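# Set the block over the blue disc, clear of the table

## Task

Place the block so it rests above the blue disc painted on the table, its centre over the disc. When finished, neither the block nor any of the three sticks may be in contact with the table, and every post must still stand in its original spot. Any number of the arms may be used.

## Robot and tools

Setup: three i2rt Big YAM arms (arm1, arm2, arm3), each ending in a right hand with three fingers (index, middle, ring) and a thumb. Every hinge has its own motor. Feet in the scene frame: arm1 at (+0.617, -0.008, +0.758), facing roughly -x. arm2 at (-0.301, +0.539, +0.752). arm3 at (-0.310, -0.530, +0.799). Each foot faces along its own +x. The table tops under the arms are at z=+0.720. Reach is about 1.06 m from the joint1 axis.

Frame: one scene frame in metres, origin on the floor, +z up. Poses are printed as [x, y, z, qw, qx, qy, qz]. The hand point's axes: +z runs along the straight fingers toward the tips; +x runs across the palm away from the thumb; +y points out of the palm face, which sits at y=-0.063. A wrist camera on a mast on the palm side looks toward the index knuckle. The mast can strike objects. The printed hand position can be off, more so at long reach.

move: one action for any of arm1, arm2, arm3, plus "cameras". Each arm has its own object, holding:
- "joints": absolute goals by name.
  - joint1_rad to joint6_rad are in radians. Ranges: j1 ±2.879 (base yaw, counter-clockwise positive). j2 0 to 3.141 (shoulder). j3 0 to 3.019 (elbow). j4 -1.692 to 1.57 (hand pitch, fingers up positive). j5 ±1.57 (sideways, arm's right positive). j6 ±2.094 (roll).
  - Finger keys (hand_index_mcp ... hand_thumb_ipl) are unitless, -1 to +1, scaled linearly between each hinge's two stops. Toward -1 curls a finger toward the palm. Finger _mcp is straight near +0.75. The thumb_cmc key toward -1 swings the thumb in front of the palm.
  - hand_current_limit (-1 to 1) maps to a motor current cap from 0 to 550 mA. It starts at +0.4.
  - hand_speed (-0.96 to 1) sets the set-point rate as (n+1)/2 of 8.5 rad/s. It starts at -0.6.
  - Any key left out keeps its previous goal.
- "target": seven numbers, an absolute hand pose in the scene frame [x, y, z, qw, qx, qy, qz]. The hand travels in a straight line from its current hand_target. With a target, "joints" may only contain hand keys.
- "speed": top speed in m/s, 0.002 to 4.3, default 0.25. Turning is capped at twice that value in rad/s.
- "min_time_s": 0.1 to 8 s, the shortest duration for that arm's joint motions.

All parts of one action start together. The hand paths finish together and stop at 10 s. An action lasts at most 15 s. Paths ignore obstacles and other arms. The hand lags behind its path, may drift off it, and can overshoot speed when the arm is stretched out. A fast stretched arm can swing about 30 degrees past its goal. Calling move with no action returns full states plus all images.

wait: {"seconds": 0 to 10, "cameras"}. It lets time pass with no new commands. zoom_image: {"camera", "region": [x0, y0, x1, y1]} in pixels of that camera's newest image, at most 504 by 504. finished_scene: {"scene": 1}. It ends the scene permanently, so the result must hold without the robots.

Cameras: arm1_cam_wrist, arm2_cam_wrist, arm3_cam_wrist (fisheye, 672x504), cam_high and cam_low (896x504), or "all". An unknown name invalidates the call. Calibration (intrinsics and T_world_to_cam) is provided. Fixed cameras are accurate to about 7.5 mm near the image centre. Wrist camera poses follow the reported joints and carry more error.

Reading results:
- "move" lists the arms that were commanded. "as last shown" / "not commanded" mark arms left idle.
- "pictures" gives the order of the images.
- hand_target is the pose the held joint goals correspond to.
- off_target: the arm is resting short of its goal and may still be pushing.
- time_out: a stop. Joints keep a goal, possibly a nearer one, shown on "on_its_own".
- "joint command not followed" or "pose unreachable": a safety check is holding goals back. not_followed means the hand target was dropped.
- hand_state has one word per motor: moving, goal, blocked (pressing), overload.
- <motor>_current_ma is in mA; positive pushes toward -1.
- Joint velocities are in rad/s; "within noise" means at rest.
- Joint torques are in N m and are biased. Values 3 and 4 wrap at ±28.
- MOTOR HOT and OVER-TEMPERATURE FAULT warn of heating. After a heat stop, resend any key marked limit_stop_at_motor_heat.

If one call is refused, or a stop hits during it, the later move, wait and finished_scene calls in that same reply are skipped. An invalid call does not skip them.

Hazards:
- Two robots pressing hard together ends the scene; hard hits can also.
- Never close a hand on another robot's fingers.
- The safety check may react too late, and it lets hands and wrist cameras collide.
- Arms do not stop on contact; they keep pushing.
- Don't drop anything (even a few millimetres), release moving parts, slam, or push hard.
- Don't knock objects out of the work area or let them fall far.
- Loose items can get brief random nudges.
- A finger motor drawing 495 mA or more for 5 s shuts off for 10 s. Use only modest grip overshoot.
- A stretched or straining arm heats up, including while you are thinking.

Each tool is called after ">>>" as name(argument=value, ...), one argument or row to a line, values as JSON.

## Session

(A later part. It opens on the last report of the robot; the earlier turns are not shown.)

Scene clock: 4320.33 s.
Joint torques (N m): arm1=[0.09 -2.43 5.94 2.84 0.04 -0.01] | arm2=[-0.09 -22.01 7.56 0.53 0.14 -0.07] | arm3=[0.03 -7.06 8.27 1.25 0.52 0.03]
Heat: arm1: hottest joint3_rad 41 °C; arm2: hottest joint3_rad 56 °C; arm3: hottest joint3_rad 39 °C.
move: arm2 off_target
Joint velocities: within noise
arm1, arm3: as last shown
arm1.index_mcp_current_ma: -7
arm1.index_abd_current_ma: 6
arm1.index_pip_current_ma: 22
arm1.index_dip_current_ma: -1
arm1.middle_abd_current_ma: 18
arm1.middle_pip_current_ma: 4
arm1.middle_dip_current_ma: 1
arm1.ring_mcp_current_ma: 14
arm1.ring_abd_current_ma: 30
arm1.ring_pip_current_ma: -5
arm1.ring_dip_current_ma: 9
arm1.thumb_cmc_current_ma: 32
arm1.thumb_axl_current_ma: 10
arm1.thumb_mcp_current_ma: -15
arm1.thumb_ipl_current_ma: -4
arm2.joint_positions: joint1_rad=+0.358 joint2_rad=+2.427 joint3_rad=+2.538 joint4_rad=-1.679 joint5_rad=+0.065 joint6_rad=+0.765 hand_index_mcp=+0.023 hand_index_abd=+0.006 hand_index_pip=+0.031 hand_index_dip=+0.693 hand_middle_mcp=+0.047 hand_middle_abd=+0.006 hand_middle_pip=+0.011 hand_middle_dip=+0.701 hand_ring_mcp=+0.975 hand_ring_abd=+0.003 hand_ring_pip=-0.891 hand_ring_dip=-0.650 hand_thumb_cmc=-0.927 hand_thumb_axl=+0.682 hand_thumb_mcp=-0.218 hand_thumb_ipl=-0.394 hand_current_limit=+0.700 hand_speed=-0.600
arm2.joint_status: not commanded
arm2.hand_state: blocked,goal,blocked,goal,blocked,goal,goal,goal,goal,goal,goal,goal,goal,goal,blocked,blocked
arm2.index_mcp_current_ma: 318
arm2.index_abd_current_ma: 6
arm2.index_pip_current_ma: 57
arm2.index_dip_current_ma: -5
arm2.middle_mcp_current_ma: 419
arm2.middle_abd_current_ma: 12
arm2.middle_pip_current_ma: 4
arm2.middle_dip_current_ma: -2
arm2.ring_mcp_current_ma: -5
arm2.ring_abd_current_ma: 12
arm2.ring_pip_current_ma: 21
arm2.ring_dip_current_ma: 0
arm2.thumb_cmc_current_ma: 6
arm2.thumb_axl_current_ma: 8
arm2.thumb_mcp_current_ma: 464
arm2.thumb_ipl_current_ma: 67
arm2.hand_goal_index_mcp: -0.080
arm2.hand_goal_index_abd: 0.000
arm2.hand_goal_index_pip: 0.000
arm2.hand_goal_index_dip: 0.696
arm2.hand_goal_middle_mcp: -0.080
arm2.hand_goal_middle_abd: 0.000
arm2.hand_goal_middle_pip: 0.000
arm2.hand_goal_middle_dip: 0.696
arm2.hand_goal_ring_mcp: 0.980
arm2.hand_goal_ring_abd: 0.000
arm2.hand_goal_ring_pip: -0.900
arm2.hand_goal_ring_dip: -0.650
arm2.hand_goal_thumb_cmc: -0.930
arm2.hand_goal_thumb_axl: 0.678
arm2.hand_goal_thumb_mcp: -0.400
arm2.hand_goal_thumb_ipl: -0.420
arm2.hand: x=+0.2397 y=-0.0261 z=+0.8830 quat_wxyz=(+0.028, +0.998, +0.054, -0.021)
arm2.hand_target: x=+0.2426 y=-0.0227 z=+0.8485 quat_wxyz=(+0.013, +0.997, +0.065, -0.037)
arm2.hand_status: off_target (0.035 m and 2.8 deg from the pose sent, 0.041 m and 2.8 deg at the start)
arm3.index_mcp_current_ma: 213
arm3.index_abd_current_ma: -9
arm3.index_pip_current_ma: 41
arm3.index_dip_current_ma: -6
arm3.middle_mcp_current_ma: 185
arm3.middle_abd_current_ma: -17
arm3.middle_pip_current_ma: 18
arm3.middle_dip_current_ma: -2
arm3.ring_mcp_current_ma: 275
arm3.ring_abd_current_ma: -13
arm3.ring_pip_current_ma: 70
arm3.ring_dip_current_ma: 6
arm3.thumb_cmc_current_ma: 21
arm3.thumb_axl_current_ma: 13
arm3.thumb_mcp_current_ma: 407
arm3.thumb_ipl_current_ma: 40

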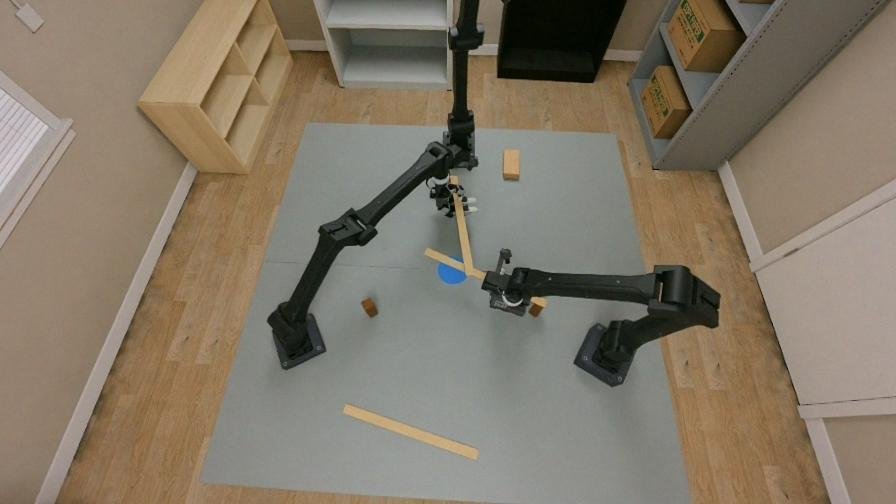

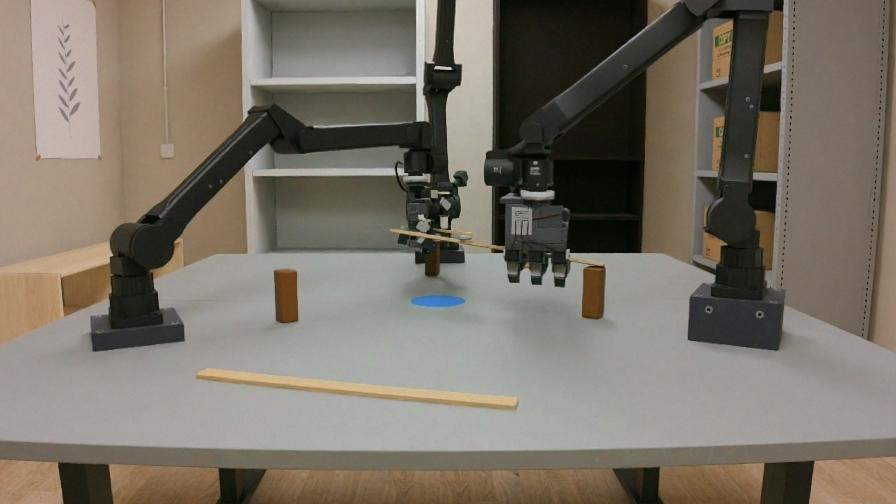

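>>> move(
  arm2={"target": [0.2425, -0.018, 0.837, 0.008, 0.9972, 0.065, -0.037], "speed": 0.06},
  cameras=["cam_high", "cam_low"],
)

>>> zoom_image(
  camera="cam_high",
  region=[400, 140, 560, 330],
)

>>> zoom_image(
  camera="cam_low",
  region=[370, 180, 520, 280],
)

Scene clock: 4328.80 s.
Joint torques (N m): arm1=[0.15 -2.37 5.94 2.84 0.04 -0.01] | arm2=[0.09 -23.12 6.86 0.46 0 -0.05] | arm3=[-0.03 -7.3 8.28 1.26 0.52 0.02]
Heat: arm1: hottest joint3_rad 41 °C; arm2: hottest joint3_rad 55 °C; arm3: hottest joint3_rad 39 °C.
move: arm2 off_target
Joint velocities: within noise
arm1, arm3: as last shown
arm1.index_mcp_current_ma: -6
arm1.index_abd_current_ma: 5
arm1.index_pip_current_ma: 21
arm1.index_dip_current_ma: 4
arm1.middle_mcp_current_ma: 8
arm1.middle_abd_current_ma: 11
arm1.middle_pip_current_ma: 3
arm1.middle_dip_current_ma: -2
arm1.ring_mcp_current_ma: 9
arm1.ring_abd_current_ma: 33
arm1.ring_pip_current_ma: -7
arm1.ring_dip_current_ma: 10
arm1.thumb_cmc_current_ma: 31
arm1.thumb_axl_current_ma: 5
arm1.thumb_mcp_current_ma: -18
arm1.thumb_ipl_current_ma: 1
arm2.joint_positions: joint1_rad=+0.359 joint2_rad=+2.427 joint3_rad=+2.495 joint4_rad=-1.646 joint5_rad=+0.060 joint6_rad=+0.765 hand_index_mcp=+0.023 hand_index_abd=+0.006 hand_index_pip=+0.030 hand_index_dip=+0.693 hand_middle_mcp=+0.046 hand_middle_abd=+0.006 hand_middle_pip=+0.012 hand_middle_dip=+0.701 hand_ring_mcp=+0.975 hand_ring_abd=+0.003 hand_ring_pip=-0.891 hand_ring_dip=-0.650 hand_thumb_cmc=-0.927 hand_thumb_axl=+0.682 hand_thumb_mcp=-0.218 hand_thumb_ipl=-0.395 hand_current_limit=+0.700 hand_speed=-0.600
arm2.joint_status: not commanded
arm2.hand_state: blocked,goal,blocked,goal,blocked,goal,goal,goal,goal,goal,goal,goal,goal,goal,blocked,blocked
arm2.index_mcp_current_ma: 316
arm2.index_abd_current_ma: 12
arm2.index_pip_current_ma: 57
arm2.index_dip_current_ma: -9
arm2.middle_mcp_current_ma: 415
arm2.middle_abd_current_ma: 6
arm2.middle_pip_current_ma: 10
arm2.middle_dip_current_ma: 0
arm2.ring_mcp_current_ma: -8
arm2.ring_abd_current_ma: 8
arm2.ring_pip_current_ma: 21
arm2.ring_dip_current_ma: 5
arm2.thumb_cmc_current_ma: 4
arm2.thumb_axl_current_ma: 6
arm2.thumb_mcp_current_ma: 461
arm2.thumb_ipl_current_ma: 68
arm2.hand_goal_index_mcp: -0.080
arm2.hand_goal_index_abd: 0.000
arm2.hand_goal_index_pip: 0.000
arm2.hand_goal_index_dip: 0.696
arm2.hand_goal_middle_mcp: -0.080
arm2.hand_goal_middle_abd: 0.000
arm2.hand_goal_middle_pip: 0.000
arm2.hand_goal_middle_dip: 0.696
arm2.hand_goal_ring_mcp: 0.980
arm2.hand_goal_ring_abd: 0.000
arm2.hand_goal_ring_pip: -0.900
arm2.hand_goal_ring_dip: -0.650
arm2.hand_goal_thumb_cmc: -0.930
arm2.hand_goal_thumb_axl: 0.678
arm2.hand_goal_thumb_mcp: -0.400
arm2.hand_goal_thumb_ipl: -0.420
arm2.hand: x=+0.2396 y=-0.0249 z=+0.8659 quat_wxyz=(+0.023, +0.998, +0.055, -0.023)
arm2.hand_target: x=+0.2418 y=-0.0177 z=+0.8373 quat_wxyz=(+0.008, +0.997, +0.065, -0.037)
arm2.hand_status: off_target (0.030 m and 2.6 deg from the pose sent, 0.047 m and 3.2 deg at the start)
arm3.joint_positions: joint1_rad=+0.205 joint2_rad=+1.482 joint3_rad=+0.849 joint4_rad=-0.911 joint5_rad=-0.003 joint6_rad=+1.519 hand_index_mcp=+0.048 hand_index_abd=-0.015 hand_index_pip=+0.032 hand_index_dip=+0.697 hand_middle_mcp=+0.016 hand_middle_abd=-0.009 hand_middle_pip=+0.014 hand_middle_dip=+0.695 hand_ring_mcp=-0.019 hand_ring_abd=-0.012 hand_ring_pip=-0.001 hand_ring_dip=+0.694 hand_thumb_cmc=-0.564 hand_thumb_axl=+0.685 hand_thumb_mcp=-0.230 hand_thumb_ipl=-0.331 hand_current_limit=+0.700 hand_speed=-0.600
arm3.index_mcp_current_ma: 195
arm3.index_abd_current_ma: -5
arm3.index_pip_current_ma: 62
arm3.index_dip_current_ma: 21
arm3.middle_mcp_current_ma: 174
arm3.middle_abd_current_ma: -3
arm3.middle_pip_current_ma: 32
arm3.middle_dip_current_ma: 12
arm3.ring_mcp_current_ma: 270
arm3.ring_abd_current_ma: -16
arm3.ring_pip_current_ma: 89
arm3.ring_dip_current_ma: 2
arm3.thumb_cmc_current_ma: -3
arm3.thumb_axl_current_ma: 17
arm3.thumb_mcp_current_ma: 405
arm3.thumb_ipl_current_ma: 24
arm3.hand: x=-0.1167 y=-0.2236 z=+0.8370 quat_wxyz=(-0.008, +0.796, +0.605, +0.008)
arm3.hand_target: x=-0.1171 y=-0.2206 z=+0.8340 quat_wxyz=(-0.009, +0.796, +0.605, +0.012)

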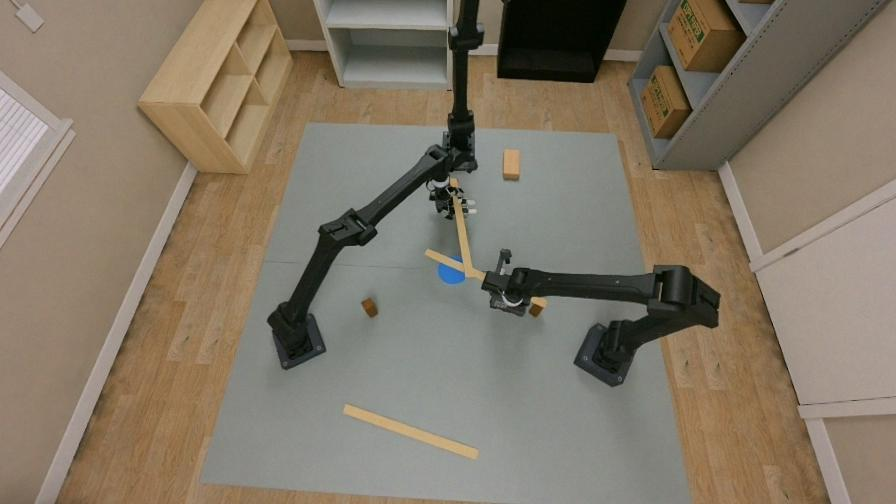

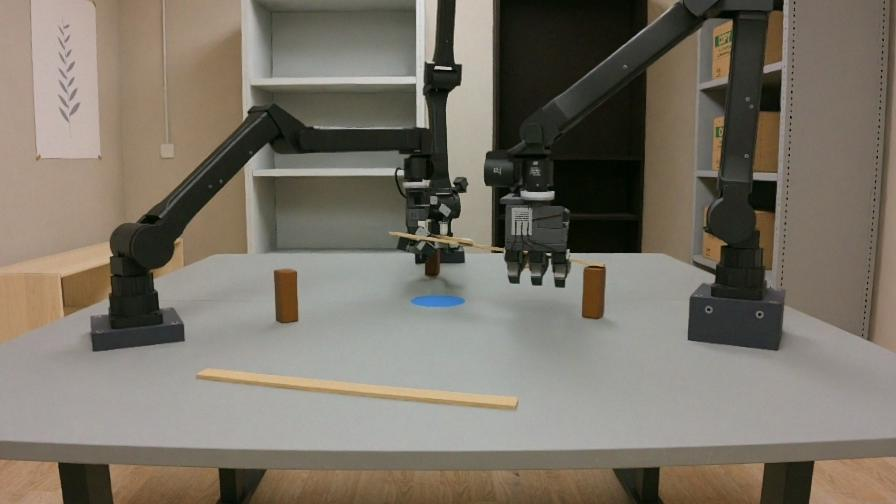

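Scaled by 2.653 from the camera's image (finer frame: 1280x720).

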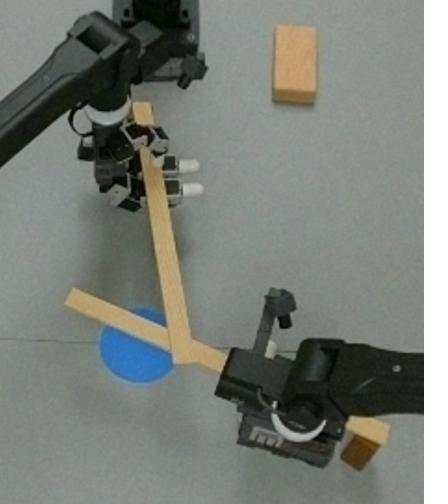

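Scaled by 3.360 from the camera's image (finer frame: 1280x720).

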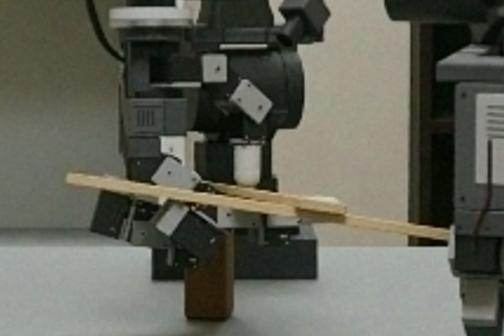

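>>> move(
  arm2={"target": [0.2425, -0.015, 0.831, 0.005, 0.9972, 0.068, -0.037], "speed": 0.05},
  cameras=["cam_high", "cam_low", "arm2_cam_wrist"],
)

>>> zoom_image(
  camera="cam_low",
  region=[370, 180, 520, 280],
)

Scene clock: 4355.00 s.
Joint torques (N m): arm1=[0.15 -2.43 5.94 2.84 0.04 -0.01] | arm2=[0.15 -23.06 6.28 0.36 -0.18 -0.08] | arm3=[-0.03 -7.53 8.47 1.21 0.52 0.03]
Heat: arm1: hottest joint3_rad 41 °C; arm2: hottest joint2_rad 54 °C; arm3: hottest joint3_rad 40 °C.
move: arm2 off_target
Joint velocities: within noise
arm1, arm3: as last shown
arm1.index_mcp_current_ma: 0
arm1.index_abd_current_ma: 11
arm1.index_pip_current_ma: 17
arm1.index_dip_current_ma: 2
arm1.middle_mcp_current_ma: 3
arm1.middle_abd_current_ma: 18
arm1.middle_pip_current_ma: 4
arm1.middle_dip_current_ma: -6
arm1.ring_mcp_current_ma: 10
arm1.ring_abd_current_ma: 26
arm1.ring_pip_current_ma: -10
arm1.ring_dip_current_ma: 11
arm1.thumb_cmc_current_ma: 34
arm1.thumb_axl_current_ma: 10
arm1.thumb_mcp_current_ma: -13
arm1.thumb_ipl_current_ma: -3
arm2.joint_positions: joint1_rad=+0.360 joint2_rad=+2.419 joint3_rad=+2.475 joint4_rad=-1.627 joint5_rad=+0.060 joint6_rad=+0.762 hand_index_mcp=+0.022 hand_index_abd=+0.006 hand_index_pip=+0.032 hand_index_dip=+0.693 hand_middle_mcp=+0.043 hand_middle_abd=+0.006 hand_middle_pip=+0.012 hand_middle_dip=+0.701 hand_ring_mcp=+0.975 hand_ring_abd=+0.003 hand_ring_pip=-0.891 hand_ring_dip=-0.650 hand_thumb_cmc=-0.927 hand_thumb_axl=+0.682 hand_thumb_mcp=-0.217 hand_thumb_ipl=-0.395 hand_current_limit=+0.700 hand_speed=-0.600
arm2.joint_status: not commanded
arm2.hand_state: blocked,goal,blocked,goal,blocked,goal,goal,goal,goal,goal,goal,goal,goal,goal,blocked,blocked
arm2.index_mcp_current_ma: 314
arm2.index_abd_current_ma: 12
arm2.index_pip_current_ma: 60
arm2.index_dip_current_ma: -8
arm2.middle_mcp_current_ma: 401
arm2.middle_abd_current_ma: 6
arm2.middle_pip_current_ma: 14
arm2.middle_dip_current_ma: 0
arm2.ring_mcp_current_ma: -8
arm2.ring_abd_current_ma: 12
arm2.ring_pip_current_ma: 15
arm2.ring_dip_current_ma: 1
arm2.thumb_cmc_current_ma: 8
arm2.thumb_axl_current_ma: 11
arm2.thumb_mcp_current_ma: 461
arm2.thumb_ipl_current_ma: 65
arm2.hand_goal_index_mcp: -0.080
arm2.hand_goal_index_abd: 0.000
arm2.hand_goal_index_pip: 0.000
arm2.hand_goal_index_dip: 0.696
arm2.hand_goal_middle_mcp: -0.080
arm2.hand_goal_middle_abd: 0.000
arm2.hand_goal_middle_pip: 0.000
arm2.hand_goal_middle_dip: 0.696
arm2.hand_goal_ring_mcp: 0.980
arm2.hand_goal_ring_abd: 0.000
arm2.hand_goal_ring_pip: -0.900
arm2.hand_goal_ring_dip: -0.650
arm2.hand_goal_thumb_cmc: -0.930
arm2.hand_goal_thumb_axl: 0.678
arm2.hand_goal_thumb_mcp: -0.400
arm2.hand_goal_thumb_ipl: -0.420
arm2.hand: x=+0.2409 y=-0.0245 z=+0.8636 quat_wxyz=(+0.025, +0.998, +0.057, -0.021)
arm2.hand_target: x=+0.2419 y=-0.0146 z=+0.8316 quat_wxyz=(+0.005, +0.997, +0.068, -0.037)
arm2.hand_status: off_target (0.034 m and 3.2 deg from the pose sent, 0.036 m and 3.0 deg at the start)
arm3.joint_positions: joint1_rad=+0.205 joint2_rad=+1.484 joint3_rad=+0.846 joint4_rad=-0.911 joint5_rad=-0.003 joint6_rad=+1.519 hand_index_mcp=+0.046 hand_index_abd=-0.015 hand_index_pip=+0.032 hand_index_dip=+0.697 hand_middle_mcp=+0.016 hand_middle_abd=-0.011 hand_middle_pip=+0.019 hand_middle_dip=+0.695 hand_ring_mcp=-0.018 hand_ring_abd=-0.014 hand_ring_pip=+0.013 hand_ring_dip=+0.694 hand_thumb_cmc=-0.564 hand_thumb_axl=+0.685 hand_thumb_mcp=-0.230 hand_thumb_ipl=-0.331 hand_current_limit=+0.700 hand_speed=-0.600
arm3.index_mcp_current_ma: 201
arm3.index_abd_current_ma: -19
arm3.index_pip_current_ma: 18
arm3.index_dip_current_ma: 6
arm3.middle_mcp_current_ma: 180
arm3.middle_abd_current_ma: -14
arm3.middle_pip_current_ma: 29
arm3.middle_dip_current_ma: 5
arm3.ring_mcp_current_ma: 284
arm3.ring_abd_current_ma: -6
arm3.ring_pip_current_ma: 114
arm3.ring_dip_current_ma: -8
arm3.thumb_cmc_current_ma: 14
arm3.thumb_axl_current_ma: 11
arm3.thumb_mcp_current_ma: 410
arm3.thumb_ipl_current_ma: 25
arm3.hand: x=-0.1172 y=-0.2249 z=+0.8357 quat_wxyz=(-0.007, +0.796, +0.605, +0.006)
pictures: arm2_cam_wrist, cam_high, cam_low
arm2_cam_wrist: T_world_to_cam=[[-0.72145, -0.68861, 0.07292, 0.1304], [-0.45487, 0.55068, 0.69989, -0.52405], [-0.52211, 0.47177, -0.71052, 0.87377]] pos_world=[0.31191, -0.03384, 0.9781]

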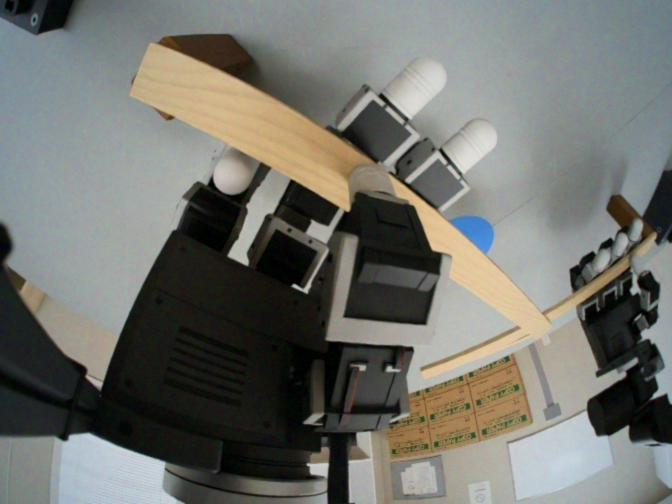

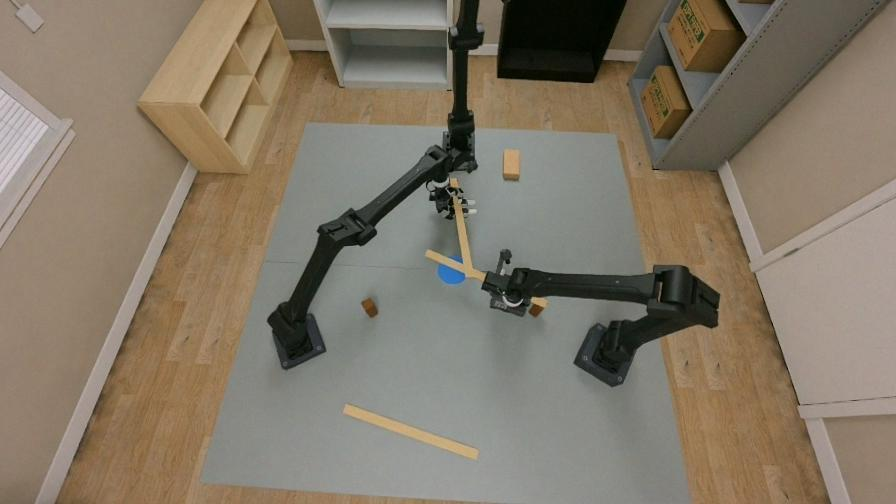

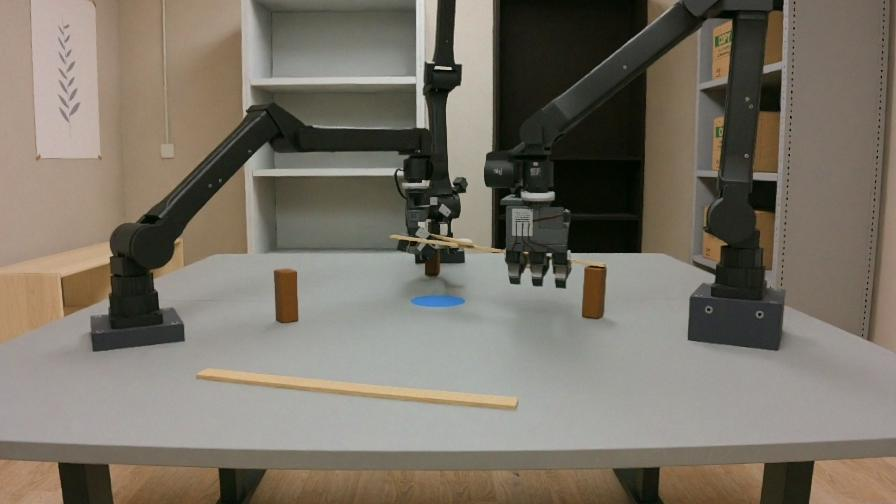

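Scaled by 3.360 from the camera's image (finer frame: 1280x720).

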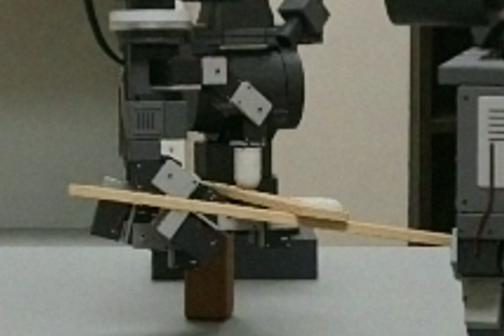

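>>> move(
  arm2={"joints": {"hand_speed": -0.93, "hand_thumb_mcp": -0.10, "hand_thumb_ipl": -0.4}},
  cameras=[],
)

>>> move(
  arm2={"joints": {"hand_index_mcp": 0.08, "hand_middle_mcp": 0.09, "hand_index_pip": 0.0, "hand_middle_pip": 0.0}},
  cameras=["cam_high", "cam_low", "arm2_cam_wrist"],
)

>>> zoom_image(
  camera="cam_low",
  region=[370, 180, 520, 280],
)

Scene clock: 4376.53 s.
Joint torques (N m): arm1=[0.15 -2.43 5.96 2.84 0.05 -0.01] | arm2=[-0.03 -23 7.19 0.34 0.02 -0.03] | arm3=[-0.09 -7.47 8.42 1.25 0.52 0.03]
Heat: arm1: hottest joint3_rad 41 °C; arm2: hottest joint2_rad 61 °C; arm3: hottest joint3_rad 41 °C.
move: arm2 done
Joint velocities: within noise
arm1, arm3: as last shown
arm1.index_mcp_current_ma: -9
arm1.index_abd_current_ma: 3
arm1.index_pip_current_ma: 13
arm1.index_dip_current_ma: 5
arm1.middle_mcp_current_ma: 5
arm1.middle_abd_current_ma: 14
arm1.middle_pip_current_ma: 1
arm1.middle_dip_current_ma: -1
arm1.ring_mcp_current_ma: 8
arm1.ring_abd_current_ma: 28
arm1.ring_pip_current_ma: -6
arm1.ring_dip_current_ma: 8
arm1.thumb_cmc_current_ma: 29
arm1.thumb_axl_current_ma: 12
arm1.thumb_mcp_current_ma: -18
arm2.joint_positions: joint1_rad=+0.363 joint2_rad=+2.419 joint3_rad=+2.462 joint4_rad=-1.627 joint5_rad=+0.055 joint6_rad=+0.759 hand_index_mcp=-0.039 hand_index_abd=+0.003 hand_index_pip=+0.022 hand_index_dip=+0.701 hand_middle_mcp=-0.031 hand_middle_abd=+0.005 hand_middle_pip=+0.017 hand_middle_dip=+0.700 hand_ring_mcp=+0.975 hand_ring_abd=+0.003 hand_ring_pip=-0.891 hand_ring_dip=-0.650 hand_thumb_cmc=-0.931 hand_thumb_axl=+0.678 hand_thumb_mcp=-0.100 hand_thumb_ipl=-0.412 hand_current_limit=+0.700 hand_speed=-0.930
arm2.joint_status: all done
arm2.hand_state: blocked,goal,blocked,goal,blocked,goal,goal,goal,goal,goal,goal,goal,goal,goal,goal,goal
arm2.index_mcp_current_ma: 101
arm2.index_abd_current_ma: 6
arm2.index_pip_current_ma: 38
arm2.index_dip_current_ma: 2
arm2.middle_mcp_current_ma: 132
arm2.middle_abd_current_ma: 5
arm2.middle_pip_current_ma: 23
arm2.middle_dip_current_ma: 0
arm2.ring_mcp_current_ma: -7
arm2.ring_abd_current_ma: 8
arm2.ring_pip_current_ma: 21
arm2.ring_dip_current_ma: 5
arm2.thumb_cmc_current_ma: 1
arm2.thumb_axl_current_ma: 4
arm2.thumb_mcp_current_ma: -7
arm2.thumb_ipl_current_ma: -36
arm2.hand_goal_index_mcp: -0.080
arm2.hand_goal_index_abd: 0.000
arm2.hand_goal_index_pip: 0.000
arm2.hand_goal_index_dip: 0.696
arm2.hand_goal_middle_mcp: -0.080
arm2.hand_goal_middle_abd: 0.000
arm2.hand_goal_middle_pip: 0.000
arm2.hand_goal_middle_dip: 0.696
arm2.hand_goal_ring_mcp: 0.980
arm2.hand_goal_ring_abd: 0.000
arm2.hand_goal_ring_pip: -0.900
arm2.hand_goal_ring_dip: -0.650
arm2.hand_goal_thumb_cmc: -0.930
arm2.hand_goal_thumb_axl: 0.678
arm2.hand_goal_thumb_mcp: -0.100
arm2.hand_goal_thumb_ipl: -0.400
arm2.on_its_own: hand_index_mcp moved -0.061 toward your old target -0.080; hand_middle_mcp moved -0.074 toward your old target -0.080
arm2.hand: x=+0.2409 y=-0.0207 z=+0.8578 quat_wxyz=(+0.019, +0.998, +0.060, -0.024)
arm2.hand_target: x=+0.2419 y=-0.0145 z=+0.8314 quat_wxyz=(+0.005, +0.997, +0.068, -0.037)
arm2.hand_status: not commanded
arm3.joint_positions: joint1_rad=+0.205 joint2_rad=+1.484 joint3_rad=+0.846 joint4_rad=-0.911 joint5_rad=-0.003 joint6_rad=+1.519 hand_index_mcp=+0.046 hand_index_abd=-0.015 hand_index_pip=+0.032 hand_index_dip=+0.697 hand_middle_mcp=+0.016 hand_middle_abd=-0.011 hand_middle_pip=+0.019 hand_middle_dip=+0.695 hand_ring_mcp=-0.019 hand_ring_abd=-0.014 hand_ring_pip=+0.013 hand_ring_dip=+0.694 hand_thumb_cmc=-0.564 hand_thumb_axl=+0.685 hand_thumb_mcp=-0.230 hand_thumb_ipl=-0.331 hand_current_limit=+0.700 hand_speed=-0.600
arm3.index_mcp_current_ma: 205
arm3.index_abd_current_ma: -6
arm3.index_pip_current_ma: 30
arm3.index_dip_current_ma: 3
arm3.middle_mcp_current_ma: 183
arm3.middle_abd_current_ma: 3
arm3.middle_pip_current_ma: 14
arm3.middle_dip_current_ma: 3
arm3.ring_mcp_current_ma: 280
arm3.ring_abd_current_ma: -9
arm3.ring_pip_current_ma: 101
arm3.ring_dip_current_ma: 9
arm3.thumb_cmc_current_ma: 15
arm3.thumb_axl_current_ma: -8
arm3.thumb_mcp_current_ma: 395
arm3.thumb_ipl_current_ma: 30
arm3.hand: x=-0.1172 y=-0.2249 z=+0.8356 quat_wxyz=(-0.007, +0.796, +0.605, +0.006)

Scene clock: 4377.67 s.
Joint torques (N m): arm1=[0.15 -2.43 5.96 2.82 0.04 -0.01] | arm2=[0.03 -22.95 7.2 0.31 0 -0.05] | arm3=[0.03 -7.41 8.46 1.25 0.51 0.01]
Heat: arm1: hottest joint3_rad 41 °C; arm2: hottest joint2_rad 61 °C; arm3: hottest joint3_rad 41 °C.
move: arm2 done
Joint velocities: within noise
arm1, arm3: as last shown
arm1.index_mcp_current_ma: -1
arm1.index_abd_current_ma: 7
arm1.index_pip_current_ma: 21
arm1.index_dip_current_ma: -2
arm1.middle_mcp_current_ma: 9
arm1.middle_abd_current_ma: 15
arm1.middle_pip_current_ma: -1
arm1.ring_mcp_current_ma: 11
arm1.ring_abd_current_ma: 30
arm1.ring_dip_current_ma: 12
arm1.thumb_cmc_current_ma: 33
arm1.thumb_axl_current_ma: 9
arm1.thumb_mcp_current_ma: -12
arm1.thumb_ipl_current_ma: 1
arm2.joint_positions: joint1_rad=+0.363 joint2_rad=+2.419 joint3_rad=+2.462 joint4_rad=-1.627 joint5_rad=+0.055 joint6_rad=+0.759 hand_index_mcp=+0.087 hand_index_abd=+0.003 hand_index_pip=+0.012 hand_index_dip=+0.701 hand_middle_mcp=+0.097 hand_middle_abd=-0.001 hand_middle_pip=+0.011 hand_middle_dip=+0.700 hand_ring_mcp=+0.975 hand_ring_abd=+0.003 hand_ring_pip=-0.891 hand_ring_dip=-0.650 hand_thumb_cmc=-0.931 hand_thumb_axl=+0.681 hand_thumb_mcp=-0.104 hand_thumb_ipl=-0.401 hand_current_limit=+0.700 hand_speed=-0.930
arm2.joint_status: all done
arm2.hand_state: goal,goal,goal,goal,goal,goal,goal,goal,goal,goal,goal,goal,goal,goal,goal,goal
arm2.index_mcp_current_ma: 13
arm2.index_abd_current_ma: 5
arm2.index_pip_current_ma: 15
arm2.index_dip_current_ma: 2
arm2.middle_mcp_current_ma: 21
arm2.middle_abd_current_ma: 8
arm2.middle_pip_current_ma: 11
arm2.middle_dip_current_ma: -4
arm2.ring_mcp_current_ma: -7
arm2.ring_abd_current_ma: 10
arm2.ring_pip_current_ma: 20
arm2.ring_dip_current_ma: 3
arm2.thumb_cmc_current_ma: 5
arm2.thumb_axl_current_ma: 8
arm2.thumb_mcp_current_ma: -17
arm2.thumb_ipl_current_ma: -9
arm2.hand_goal_index_mcp: 0.080
arm2.hand_goal_index_abd: 0.000
arm2.hand_goal_index_pip: 0.000
arm2.hand_goal_index_dip: 0.696
arm2.hand_goal_middle_mcp: 0.090
arm2.hand_goal_middle_abd: 0.000
arm2.hand_goal_middle_pip: 0.000
arm2.hand_goal_middle_dip: 0.696
arm2.hand_goal_ring_mcp: 0.980
arm2.hand_goal_ring_abd: 0.000
arm2.hand_goal_ring_pip: -0.900
arm2.hand_goal_ring_dip: -0.650
arm2.hand_goal_thumb_cmc: -0.930
arm2.hand_goal_thumb_axl: 0.678
arm2.hand_goal_thumb_mcp: -0.100
arm2.hand_goal_thumb_ipl: -0.400
arm2.hand: x=+0.2409 y=-0.0207 z=+0.8578 quat_wxyz=(+0.019, +0.998, +0.060, -0.024)
arm2.hand_target: x=+0.2419 y=-0.0145 z=+0.8314 quat_wxyz=(+0.005, +0.997, +0.068, -0.037)
arm2.hand_status: not commanded
arm3.index_mcp_current_ma: 190
arm3.index_pip_current_ma: 33
arm3.index_dip_current_ma: 0
arm3.middle_mcp_current_ma: 177
arm3.middle_abd_current_ma: -9
arm3.middle_pip_current_ma: 31
arm3.middle_dip_current_ma: 11
arm3.ring_mcp_current_ma: 289
arm3.ring_abd_current_ma: -15
arm3.ring_pip_current_ma: 108
arm3.ring_dip_current_ma: 7
arm3.thumb_cmc_current_ma: 3
arm3.thumb_axl_current_ma: 2
arm3.thumb_mcp_current_ma: 402
arm3.thumb_ipl_current_ma: 32
pictures: arm2_cam_wrist, cam_high, cam_low
arm2_cam_wrist: T_world_to_cam=[[-0.71706, -0.6935, 0.06982, 0.13493], [-0.45309, 0.5399, 0.70938, -0.53082], [-0.52965, 0.47703, -0.70136, 0.862]] pos_world=[0.31281, -0.03104, 0.9717]

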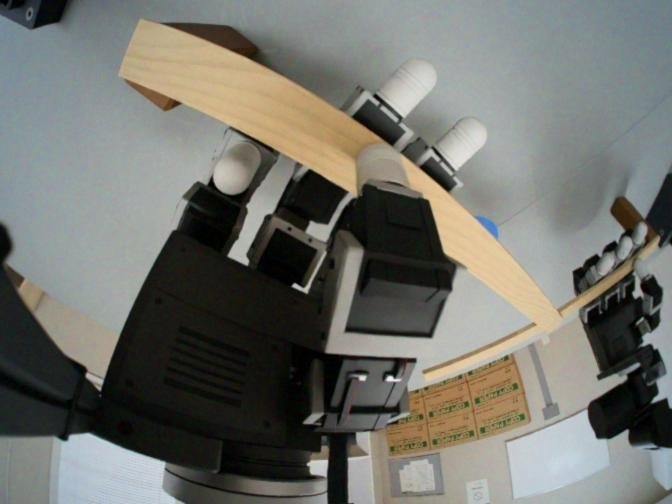

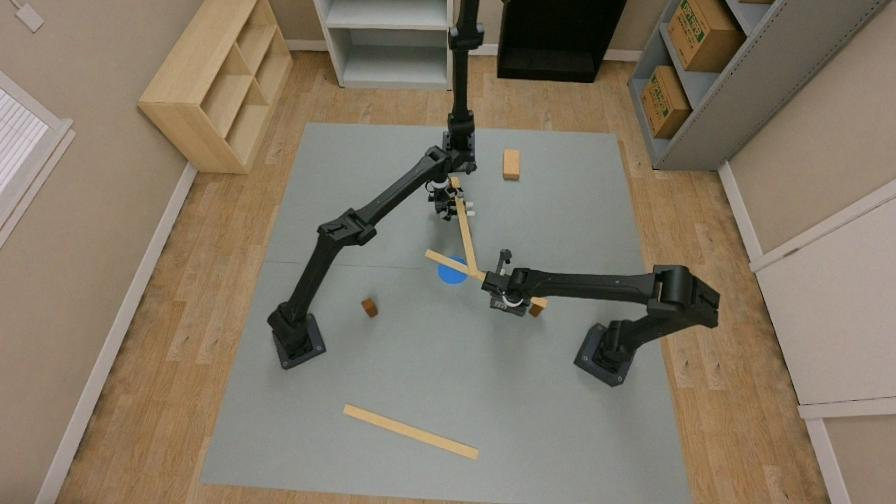

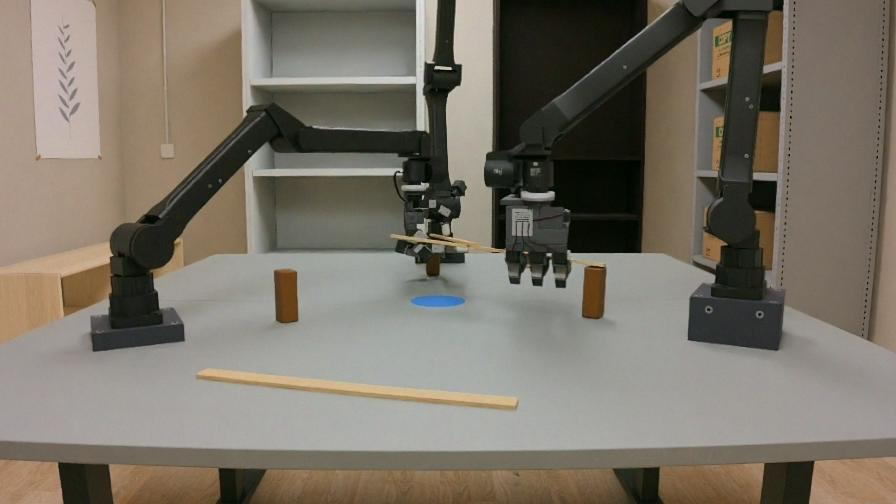

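Scaled by 3.360 from the camera's image (finer frame: 1280x720).

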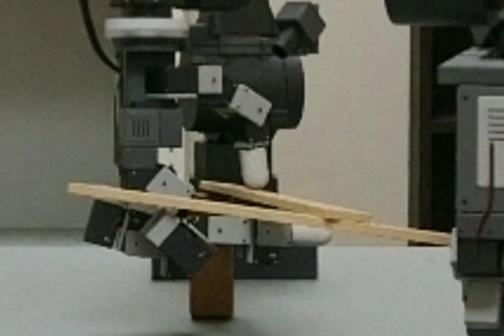

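>>> zoom_image(
  camera="cam_high",
  region=[400, 140, 560, 330],
)

>>> zoom_image(
  camera="arm2_cam_wrist",
  region=[80, 0, 330, 200],
)

Scaled by 2.653 from the camera's image (finer frame: 1280x720).

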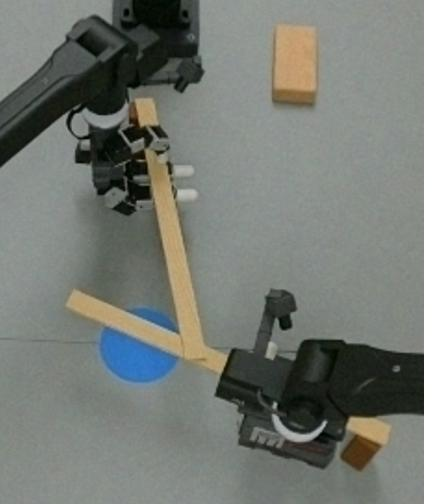

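Scaled by 2.016 from the camera's image (finer frame: 960x720).

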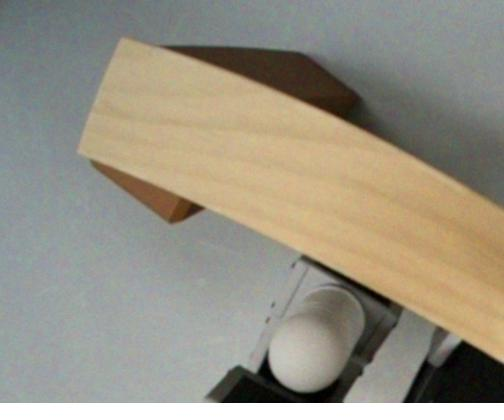

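>>> move(
  arm2={"joints": {"hand_speed": -0.85, "hand_index_mcp": 0.02, "hand_middle_mcp": 0.03, "hand_thumb_mcp": -0.25, "hand_thumb_ipl": -0.40}},
  cameras=[],
)

>>> move(
  arm2={"joints": {"hand_index_mcp": -0.04, "hand_middle_mcp": -0.04, "hand_thumb_mcp": -0.32, "hand_thumb_ipl": -0.40}},
  cameras=["cam_high", "cam_low", "arm2_cam_wrist"],
)

Scene clock: 4430.13 s.
Joint torques (N m): arm1=[0.09 -2.43 5.94 2.84 0.04 -0.01] | arm2=[0.03 -22.89 7.23 0.13 -0.12 -0.04] | arm3=[0.03 -7.53 8.43 1.24 0.52 0.02]
Heat: arm1: hottest joint3_rad 40 °C; arm2: hottest joint2_rad 67 °C; arm3: hottest joint3_rad 42 °C.
move: arm2 off_target
Joint velocities: within noise
arm1.joint_positions: joint1_rad=+0.250 joint2_rad=+1.438 joint3_rad=+2.828 joint4_rad=-1.330 joint5_rad=-0.023 joint6_rad=+1.049 hand_index_mcp=+1.000 hand_index_abd=+0.256 hand_index_pip=-0.482 hand_index_dip=+0.007 hand_middle_mcp=+0.763 hand_middle_abd=+0.145 hand_middle_pip=+0.577 hand_middle_dip=+0.696 hand_ring_mcp=+0.762 hand_ring_abd=-0.087 hand_ring_pip=+0.577 hand_ring_dip=+0.696 hand_thumb_cmc=-0.545 hand_thumb_axl=+0.683 hand_thumb_mcp=-0.784 hand_thumb_ipl=+0.168 hand_current_limit=+0.400 hand_speed=-0.600
arm1.joint_status: not commanded
arm1.hand_state: overload,goal,goal,goal,goal,goal,goal,goal,goal,blocked,goal,goal,blocked,goal,goal,goal
arm1.index_mcp_current_ma: 4
arm1.index_abd_current_ma: 6
arm1.index_pip_current_ma: 21
arm1.index_dip_current_ma: 4
arm1.middle_mcp_current_ma: 6
arm1.middle_abd_current_ma: 12
arm1.middle_pip_current_ma: 5
arm1.middle_dip_current_ma: 0
arm1.ring_mcp_current_ma: 6
arm1.ring_abd_current_ma: 32
arm1.ring_pip_current_ma: -3
arm1.ring_dip_current_ma: 10
arm1.thumb_cmc_current_ma: 23
arm1.thumb_axl_current_ma: 11
arm1.thumb_mcp_current_ma: -12
arm1.thumb_ipl_current_ma: 4
arm1.hand_goal_index_mcp: 0.754
arm1.hand_goal_index_abd: 0.250
arm1.hand_goal_index_pip: -0.500
arm1.hand_goal_index_dip: 0.000
arm1.hand_goal_middle_mcp: 0.754
arm1.hand_goal_middle_abd: 0.140
arm1.hand_goal_middle_pip: 0.576
arm1.hand_goal_middle_dip: 0.696
arm1.hand_goal_ring_mcp: 0.754
arm1.hand_goal_ring_abd: -0.140
arm1.hand_goal_ring_pip: 0.576
arm1.hand_goal_ring_dip: 0.696
arm1.hand_goal_thumb_cmc: -0.570
arm1.hand_goal_thumb_axl: 0.678
arm1.hand_goal_thumb_mcp: -0.780
arm1.hand_goal_thumb_ipl: 0.168
arm1.hand: x=+0.2486 y=-0.0272 z=+1.6844 quat_wxyz=(+0.722, +0.274, -0.631, -0.082)
arm1.hand_target: x=+0.2482 y=-0.0274 z=+1.6884 quat_wxyz=(+0.727, +0.272, -0.626, -0.083)
arm1.hand_status: not commanded
arm2.joint_positions: joint1_rad=+0.362 joint2_rad=+2.418 joint3_rad=+2.462 joint4_rad=-1.621 joint5_rad=+0.059 joint6_rad=+0.759 hand_index_mcp=+0.039 hand_index_abd=-0.004 hand_index_pip=+0.011 hand_index_dip=+0.701 hand_middle_mcp=+0.052 hand_middle_abd=-0.001 hand_middle_pip=+0.011 hand_middle_dip=+0.700 hand_ring_mcp=+0.975 hand_ring_abd=+0.003 hand_ring_pip=-0.891 hand_ring_dip=-0.650 hand_thumb_cmc=-0.925 hand_thumb_axl=+0.685 hand_thumb_mcp=-0.176 hand_thumb_ipl=-0.389 hand_current_limit=+0.700 hand_speed=-0.850
arm2.joint_status: hand_middle_mcp off_target (ended at +0.052, target +0.030); hand_thumb_mcp off_target (ended at -0.176, target -0.250); the others done
arm2.hand_state: goal,goal,goal,goal,blocked,goal,goal,goal,goal,goal,goal,goal,goal,goal,blocked,goal
arm2.index_mcp_current_ma: 41
arm2.index_abd_current_ma: 2
arm2.index_pip_current_ma: 10
arm2.index_dip_current_ma: -1
arm2.middle_mcp_current_ma: 56
arm2.middle_abd_current_ma: 5
arm2.middle_pip_current_ma: 11
arm2.middle_dip_current_ma: -1
arm2.ring_mcp_current_ma: -9
arm2.ring_abd_current_ma: 11
arm2.ring_pip_current_ma: 18
arm2.ring_dip_current_ma: 3
arm2.thumb_cmc_current_ma: 9
arm2.thumb_axl_current_ma: 16
arm2.thumb_mcp_current_ma: 262
arm2.thumb_ipl_current_ma: 17
arm2.hand_goal_index_mcp: 0.020
arm2.hand_goal_index_abd: 0.000
arm2.hand_goal_index_pip: 0.000
arm2.hand_goal_index_dip: 0.696
arm2.hand_goal_middle_mcp: 0.030
arm2.hand_goal_middle_abd: 0.000
arm2.hand_goal_middle_pip: 0.000
arm2.hand_goal_middle_dip: 0.696
arm2.hand_goal_ring_mcp: 0.980
arm2.hand_goal_ring_abd: 0.000
arm2.hand_goal_ring_pip: -0.900
arm2.hand_goal_ring_dip: -0.650
arm2.hand_goal_thumb_cmc: -0.930
arm2.hand_goal_thumb_axl: 0.678
arm2.hand_goal_thumb_mcp: -0.250
arm2.hand_goal_thumb_ipl: -0.400
arm2.hand: x=+0.2415 y=-0.0223 z=+0.8592 quat_wxyz=(+0.023, +0.998, +0.059, -0.023)
arm2.hand_target: x=+0.2417 y=-0.0147 z=+0.8316 quat_wxyz=(+0.005, +0.997, +0.068, -0.037)
arm2.hand_status: not commanded
arm3.joint_positions: joint1_rad=+0.205 joint2_rad=+1.486 joint3_rad=+0.846 joint4_rad=-0.911 joint5_rad=-0.003 joint6_rad=+1.519 hand_index_mcp=+0.044 hand_index_abd=-0.015 hand_index_pip=+0.032 hand_index_dip=+0.697 hand_middle_mcp=+0.017 hand_middle_abd=-0.011 hand_middle_pip=+0.019 hand_middle_dip=+0.695 hand_ring_mcp=-0.016 hand_ring_abd=-0.019 hand_ring_pip=+0.014 hand_ring_dip=+0.694 hand_thumb_cmc=-0.564 hand_thumb_axl=+0.685 hand_thumb_mcp=-0.230 hand_thumb_ipl=-0.331 hand_current_limit=+0.700 hand_speed=-0.600
arm3.joint_status: not commanded
arm3.hand_state: blocked,goal,blocked,goal,blocked,goal,blocked,goal,blocked,goal,blocked,goal,goal,goal,blocked,goal
arm3.index_mcp_current_ma: 180
arm3.index_abd_current_ma: -5
arm3.index_pip_current_ma: 35
arm3.index_dip_current_ma: 2
arm3.middle_mcp_current_ma: 182
arm3.middle_abd_current_ma: -11
arm3.middle_pip_current_ma: 22
arm3.middle_dip_current_ma: 7
arm3.ring_mcp_current_ma: 275
arm3.ring_abd_current_ma: -29
arm3.ring_pip_current_ma: 109
arm3.ring_dip_current_ma: -11
arm3.thumb_cmc_current_ma: 6
arm3.thumb_axl_current_ma: 10
arm3.thumb_mcp_current_ma: 410
arm3.thumb_ipl_current_ma: 29
arm3.hand_goal_index_mcp: -0.062
arm3.hand_goal_index_abd: 0.000
arm3.hand_goal_index_pip: 0.000
arm3.hand_goal_index_dip: 0.696
arm3.hand_goal_middle_mcp: -0.088
arm3.hand_goal_middle_abd: 0.000
arm3.hand_goal_middle_pip: -0.014
arm3.hand_goal_middle_dip: 0.696
arm3.hand_goal_ring_mcp: -0.170
arm3.hand_goal_ring_abd: 0.000
arm3.hand_goal_ring_pip: -0.058
arm3.hand_goal_ring_dip: 0.696
arm3.hand_goal_thumb_cmc: -0.570
arm3.hand_goal_thumb_axl: 0.678
arm3.hand_goal_thumb_mcp: -0.392
arm3.hand_goal_thumb_ipl: -0.344
arm3.hand: x=-0.1172 y=-0.2251 z=+0.8350 quat_wxyz=(-0.006, +0.796, +0.605, +0.005)
arm3.hand_target: x=-0.1171 y=-0.2206 z=+0.8341 quat_wxyz=(-0.009, +0.796, +0.605, +0.012)
arm3.hand_status: not commanded

Scene clock: 4430.67 s.
Joint torques (N m): arm1=[0.15 -2.43 5.96 2.82 0.05 -0.01] | arm2=[0.09 -23 7.23 0.1 -0.12 -0.04] | arm3=[-0.09 -7.53 8.46 1.24 0.53 0.02]
Heat: arm1: hottest joint3_rad 40 °C; arm2: hottest joint2_rad 67 °C; arm3: hottest joint3_rad 42 °C.
move: arm2 off_target
Joint velocities: within noise
arm1, arm3: as last shown
arm1.index_mcp_current_ma: -3
arm1.index_pip_current_ma: 12
arm1.index_dip_current_ma: -1
arm1.middle_mcp_current_ma: 1
arm1.middle_abd_current_ma: 17
arm1.middle_pip_current_ma: 0
arm1.middle_dip_current_ma: -2
arm1.ring_mcp_current_ma: 5
arm1.ring_abd_current_ma: 29
arm1.ring_dip_current_ma: 13
arm1.thumb_cmc_current_ma: 29
arm1.thumb_mcp_current_ma: -11
arm1.thumb_ipl_current_ma: 0
arm2.joint_positions: joint1_rad=+0.362 joint2_rad=+2.417 joint3_rad=+2.462 joint4_rad=-1.620 joint5_rad=+0.059 joint6_rad=+0.759 hand_index_mcp=+0.013 hand_index_abd=+0.003 hand_index_pip=+0.012 hand_index_dip=+0.693 hand_middle_mcp=+0.020 hand_middle_abd=+0.005 hand_middle_pip=+0.011 hand_middle_dip=+0.694 hand_ring_mcp=+0.975 hand_ring_abd=+0.003 hand_ring_pip=-0.891 hand_ring_dip=-0.650 hand_thumb_cmc=-0.925 hand_thumb_axl=+0.685 hand_thumb_mcp=-0.185 hand_thumb_ipl=-0.387 hand_current_limit=+0.700 hand_speed=-0.850
arm2.joint_status: hand_index_mcp off_target (ended at +0.013, target -0.040); hand_middle_mcp off_target (ended at +0.020, target -0.040); hand_thumb_mcp off_target (ended at -0.185, target -0.320); the others done
arm2.hand_state: blocked,goal,goal,goal,blocked,goal,goal,goal,goal,goal,goal,goal,goal,goal,blocked,goal
arm2.index_mcp_current_ma: 140
arm2.index_abd_current_ma: 7
arm2.index_pip_current_ma: 18
arm2.index_dip_current_ma: -12
arm2.middle_mcp_current_ma: 170
arm2.middle_abd_current_ma: 7
arm2.middle_pip_current_ma: 8
arm2.middle_dip_current_ma: -8
arm2.ring_mcp_current_ma: -3
arm2.ring_abd_current_ma: 9
arm2.ring_pip_current_ma: 22
arm2.ring_dip_current_ma: 9
arm2.thumb_cmc_current_ma: 10
arm2.thumb_axl_current_ma: 15
arm2.thumb_mcp_current_ma: 462
arm2.thumb_ipl_current_ma: 24
arm2.hand_goal_index_mcp: -0.040
arm2.hand_goal_index_abd: 0.000
arm2.hand_goal_index_pip: 0.000
arm2.hand_goal_index_dip: 0.696
arm2.hand_goal_middle_mcp: -0.040
arm2.hand_goal_middle_abd: 0.000
arm2.hand_goal_middle_pip: 0.000
arm2.hand_goal_middle_dip: 0.696
arm2.hand_goal_ring_mcp: 0.980
arm2.hand_goal_ring_abd: 0.000
arm2.hand_goal_ring_pip: -0.900
arm2.hand_goal_ring_dip: -0.650
arm2.hand_goal_thumb_cmc: -0.930
arm2.hand_goal_thumb_axl: 0.678
arm2.hand_goal_thumb_mcp: -0.320
arm2.hand_goal_thumb_ipl: -0.400
arm2.hand: x=+0.2417 y=-0.0225 z=+0.8601 quat_wxyz=(+0.024, +0.998, +0.059, -0.022)
arm2.hand_target: x=+0.2417 y=-0.0147 z=+0.8316 quat_wxyz=(+0.005, +0.997, +0.068, -0.037)
arm2.hand_status: not commanded
arm3.joint_positions: joint1_rad=+0.205 joint2_rad=+1.486 joint3_rad=+0.846 joint4_rad=-0.911 joint5_rad=-0.003 joint6_rad=+1.519 hand_index_mcp=+0.044 hand_index_abd=-0.015 hand_index_pip=+0.032 hand_index_dip=+0.697 hand_middle_mcp=+0.017 hand_middle_abd=-0.011 hand_middle_pip=+0.020 hand_middle_dip=+0.695 hand_ring_mcp=-0.015 hand_ring_abd=-0.020 hand_ring_pip=+0.014 hand_ring_dip=+0.694 hand_thumb_cmc=-0.564 hand_thumb_axl=+0.684 hand_thumb_mcp=-0.230 hand_thumb_ipl=-0.331 hand_current_limit=+0.700 hand_speed=-0.600
arm3.index_mcp_current_ma: 177
arm3.index_abd_current_ma: -9
arm3.index_pip_current_ma: 36
arm3.index_dip_current_ma: 5
arm3.middle_mcp_current_ma: 165
arm3.middle_abd_current_ma: 2
arm3.middle_pip_current_ma: 37
arm3.middle_dip_current_ma: 10
arm3.ring_mcp_current_ma: 294
arm3.ring_abd_current_ma: -18
arm3.ring_pip_current_ma: 116
arm3.ring_dip_current_ma: -2
arm3.thumb_cmc_current_ma: 4
arm3.thumb_axl_current_ma: 9
arm3.thumb_mcp_current_ma: 405
arm3.thumb_ipl_current_ma: 30
arm3.hand: x=-0.1173 y=-0.2251 z=+0.8348 quat_wxyz=(-0.006, +0.796, +0.605, +0.005)
pictures: arm2_cam_wrist, cam_high, cam_low
arm2_cam_wrist: T_world_to_cam=[[-0.7176, -0.69269, 0.07225, 0.13215], [-0.45633, 0.54602, 0.70258, -0.52444], [-0.52612, 0.4712, -0.70793, 0.86956]] pos_world=[0.313, -0.03184, 0.9745]

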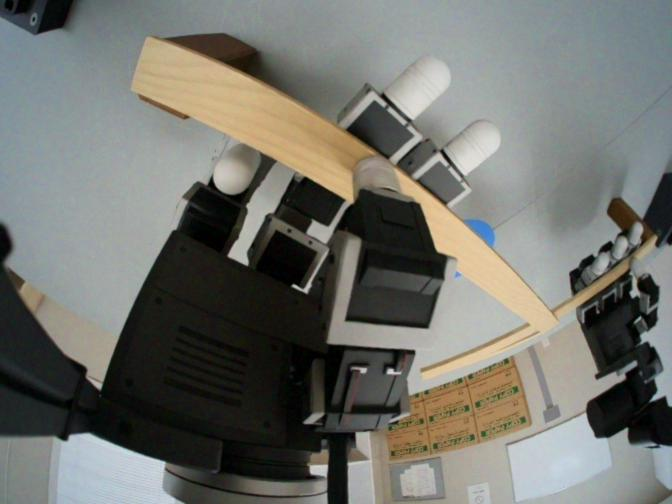

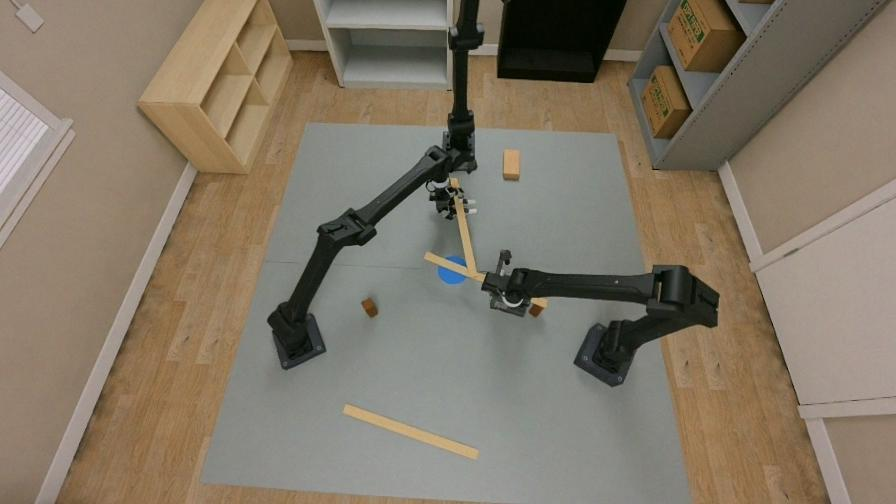

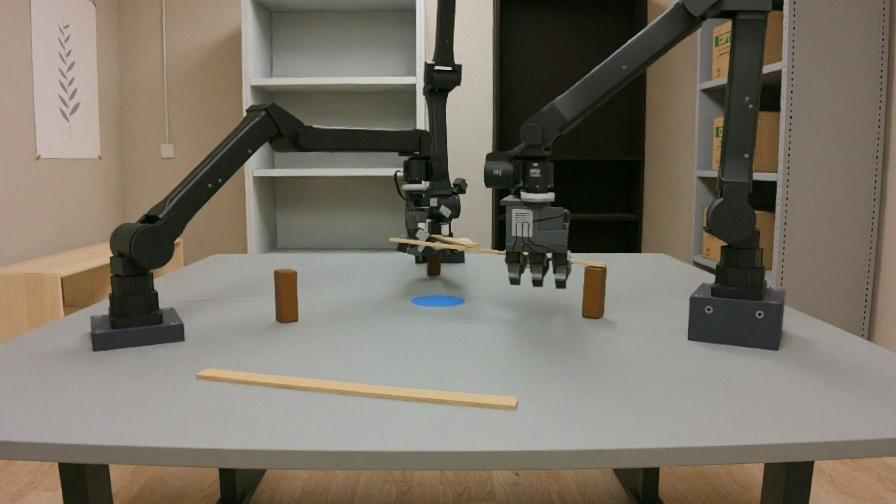

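>>> zoom_image(
  camera="cam_low",
  region=[370, 180, 520, 280],
)

>>> zoom_image(
  camera="cam_high",
  region=[400, 140, 560, 330],
)

Scaled by 3.360 from the camera's image (finer frame: 1280x720).

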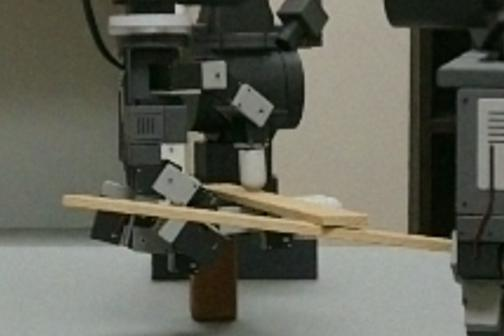

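Scaled by 2.653 from the camera's image (finer frame: 1280x720).

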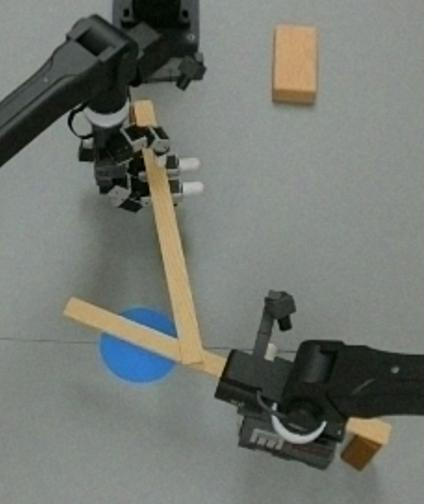

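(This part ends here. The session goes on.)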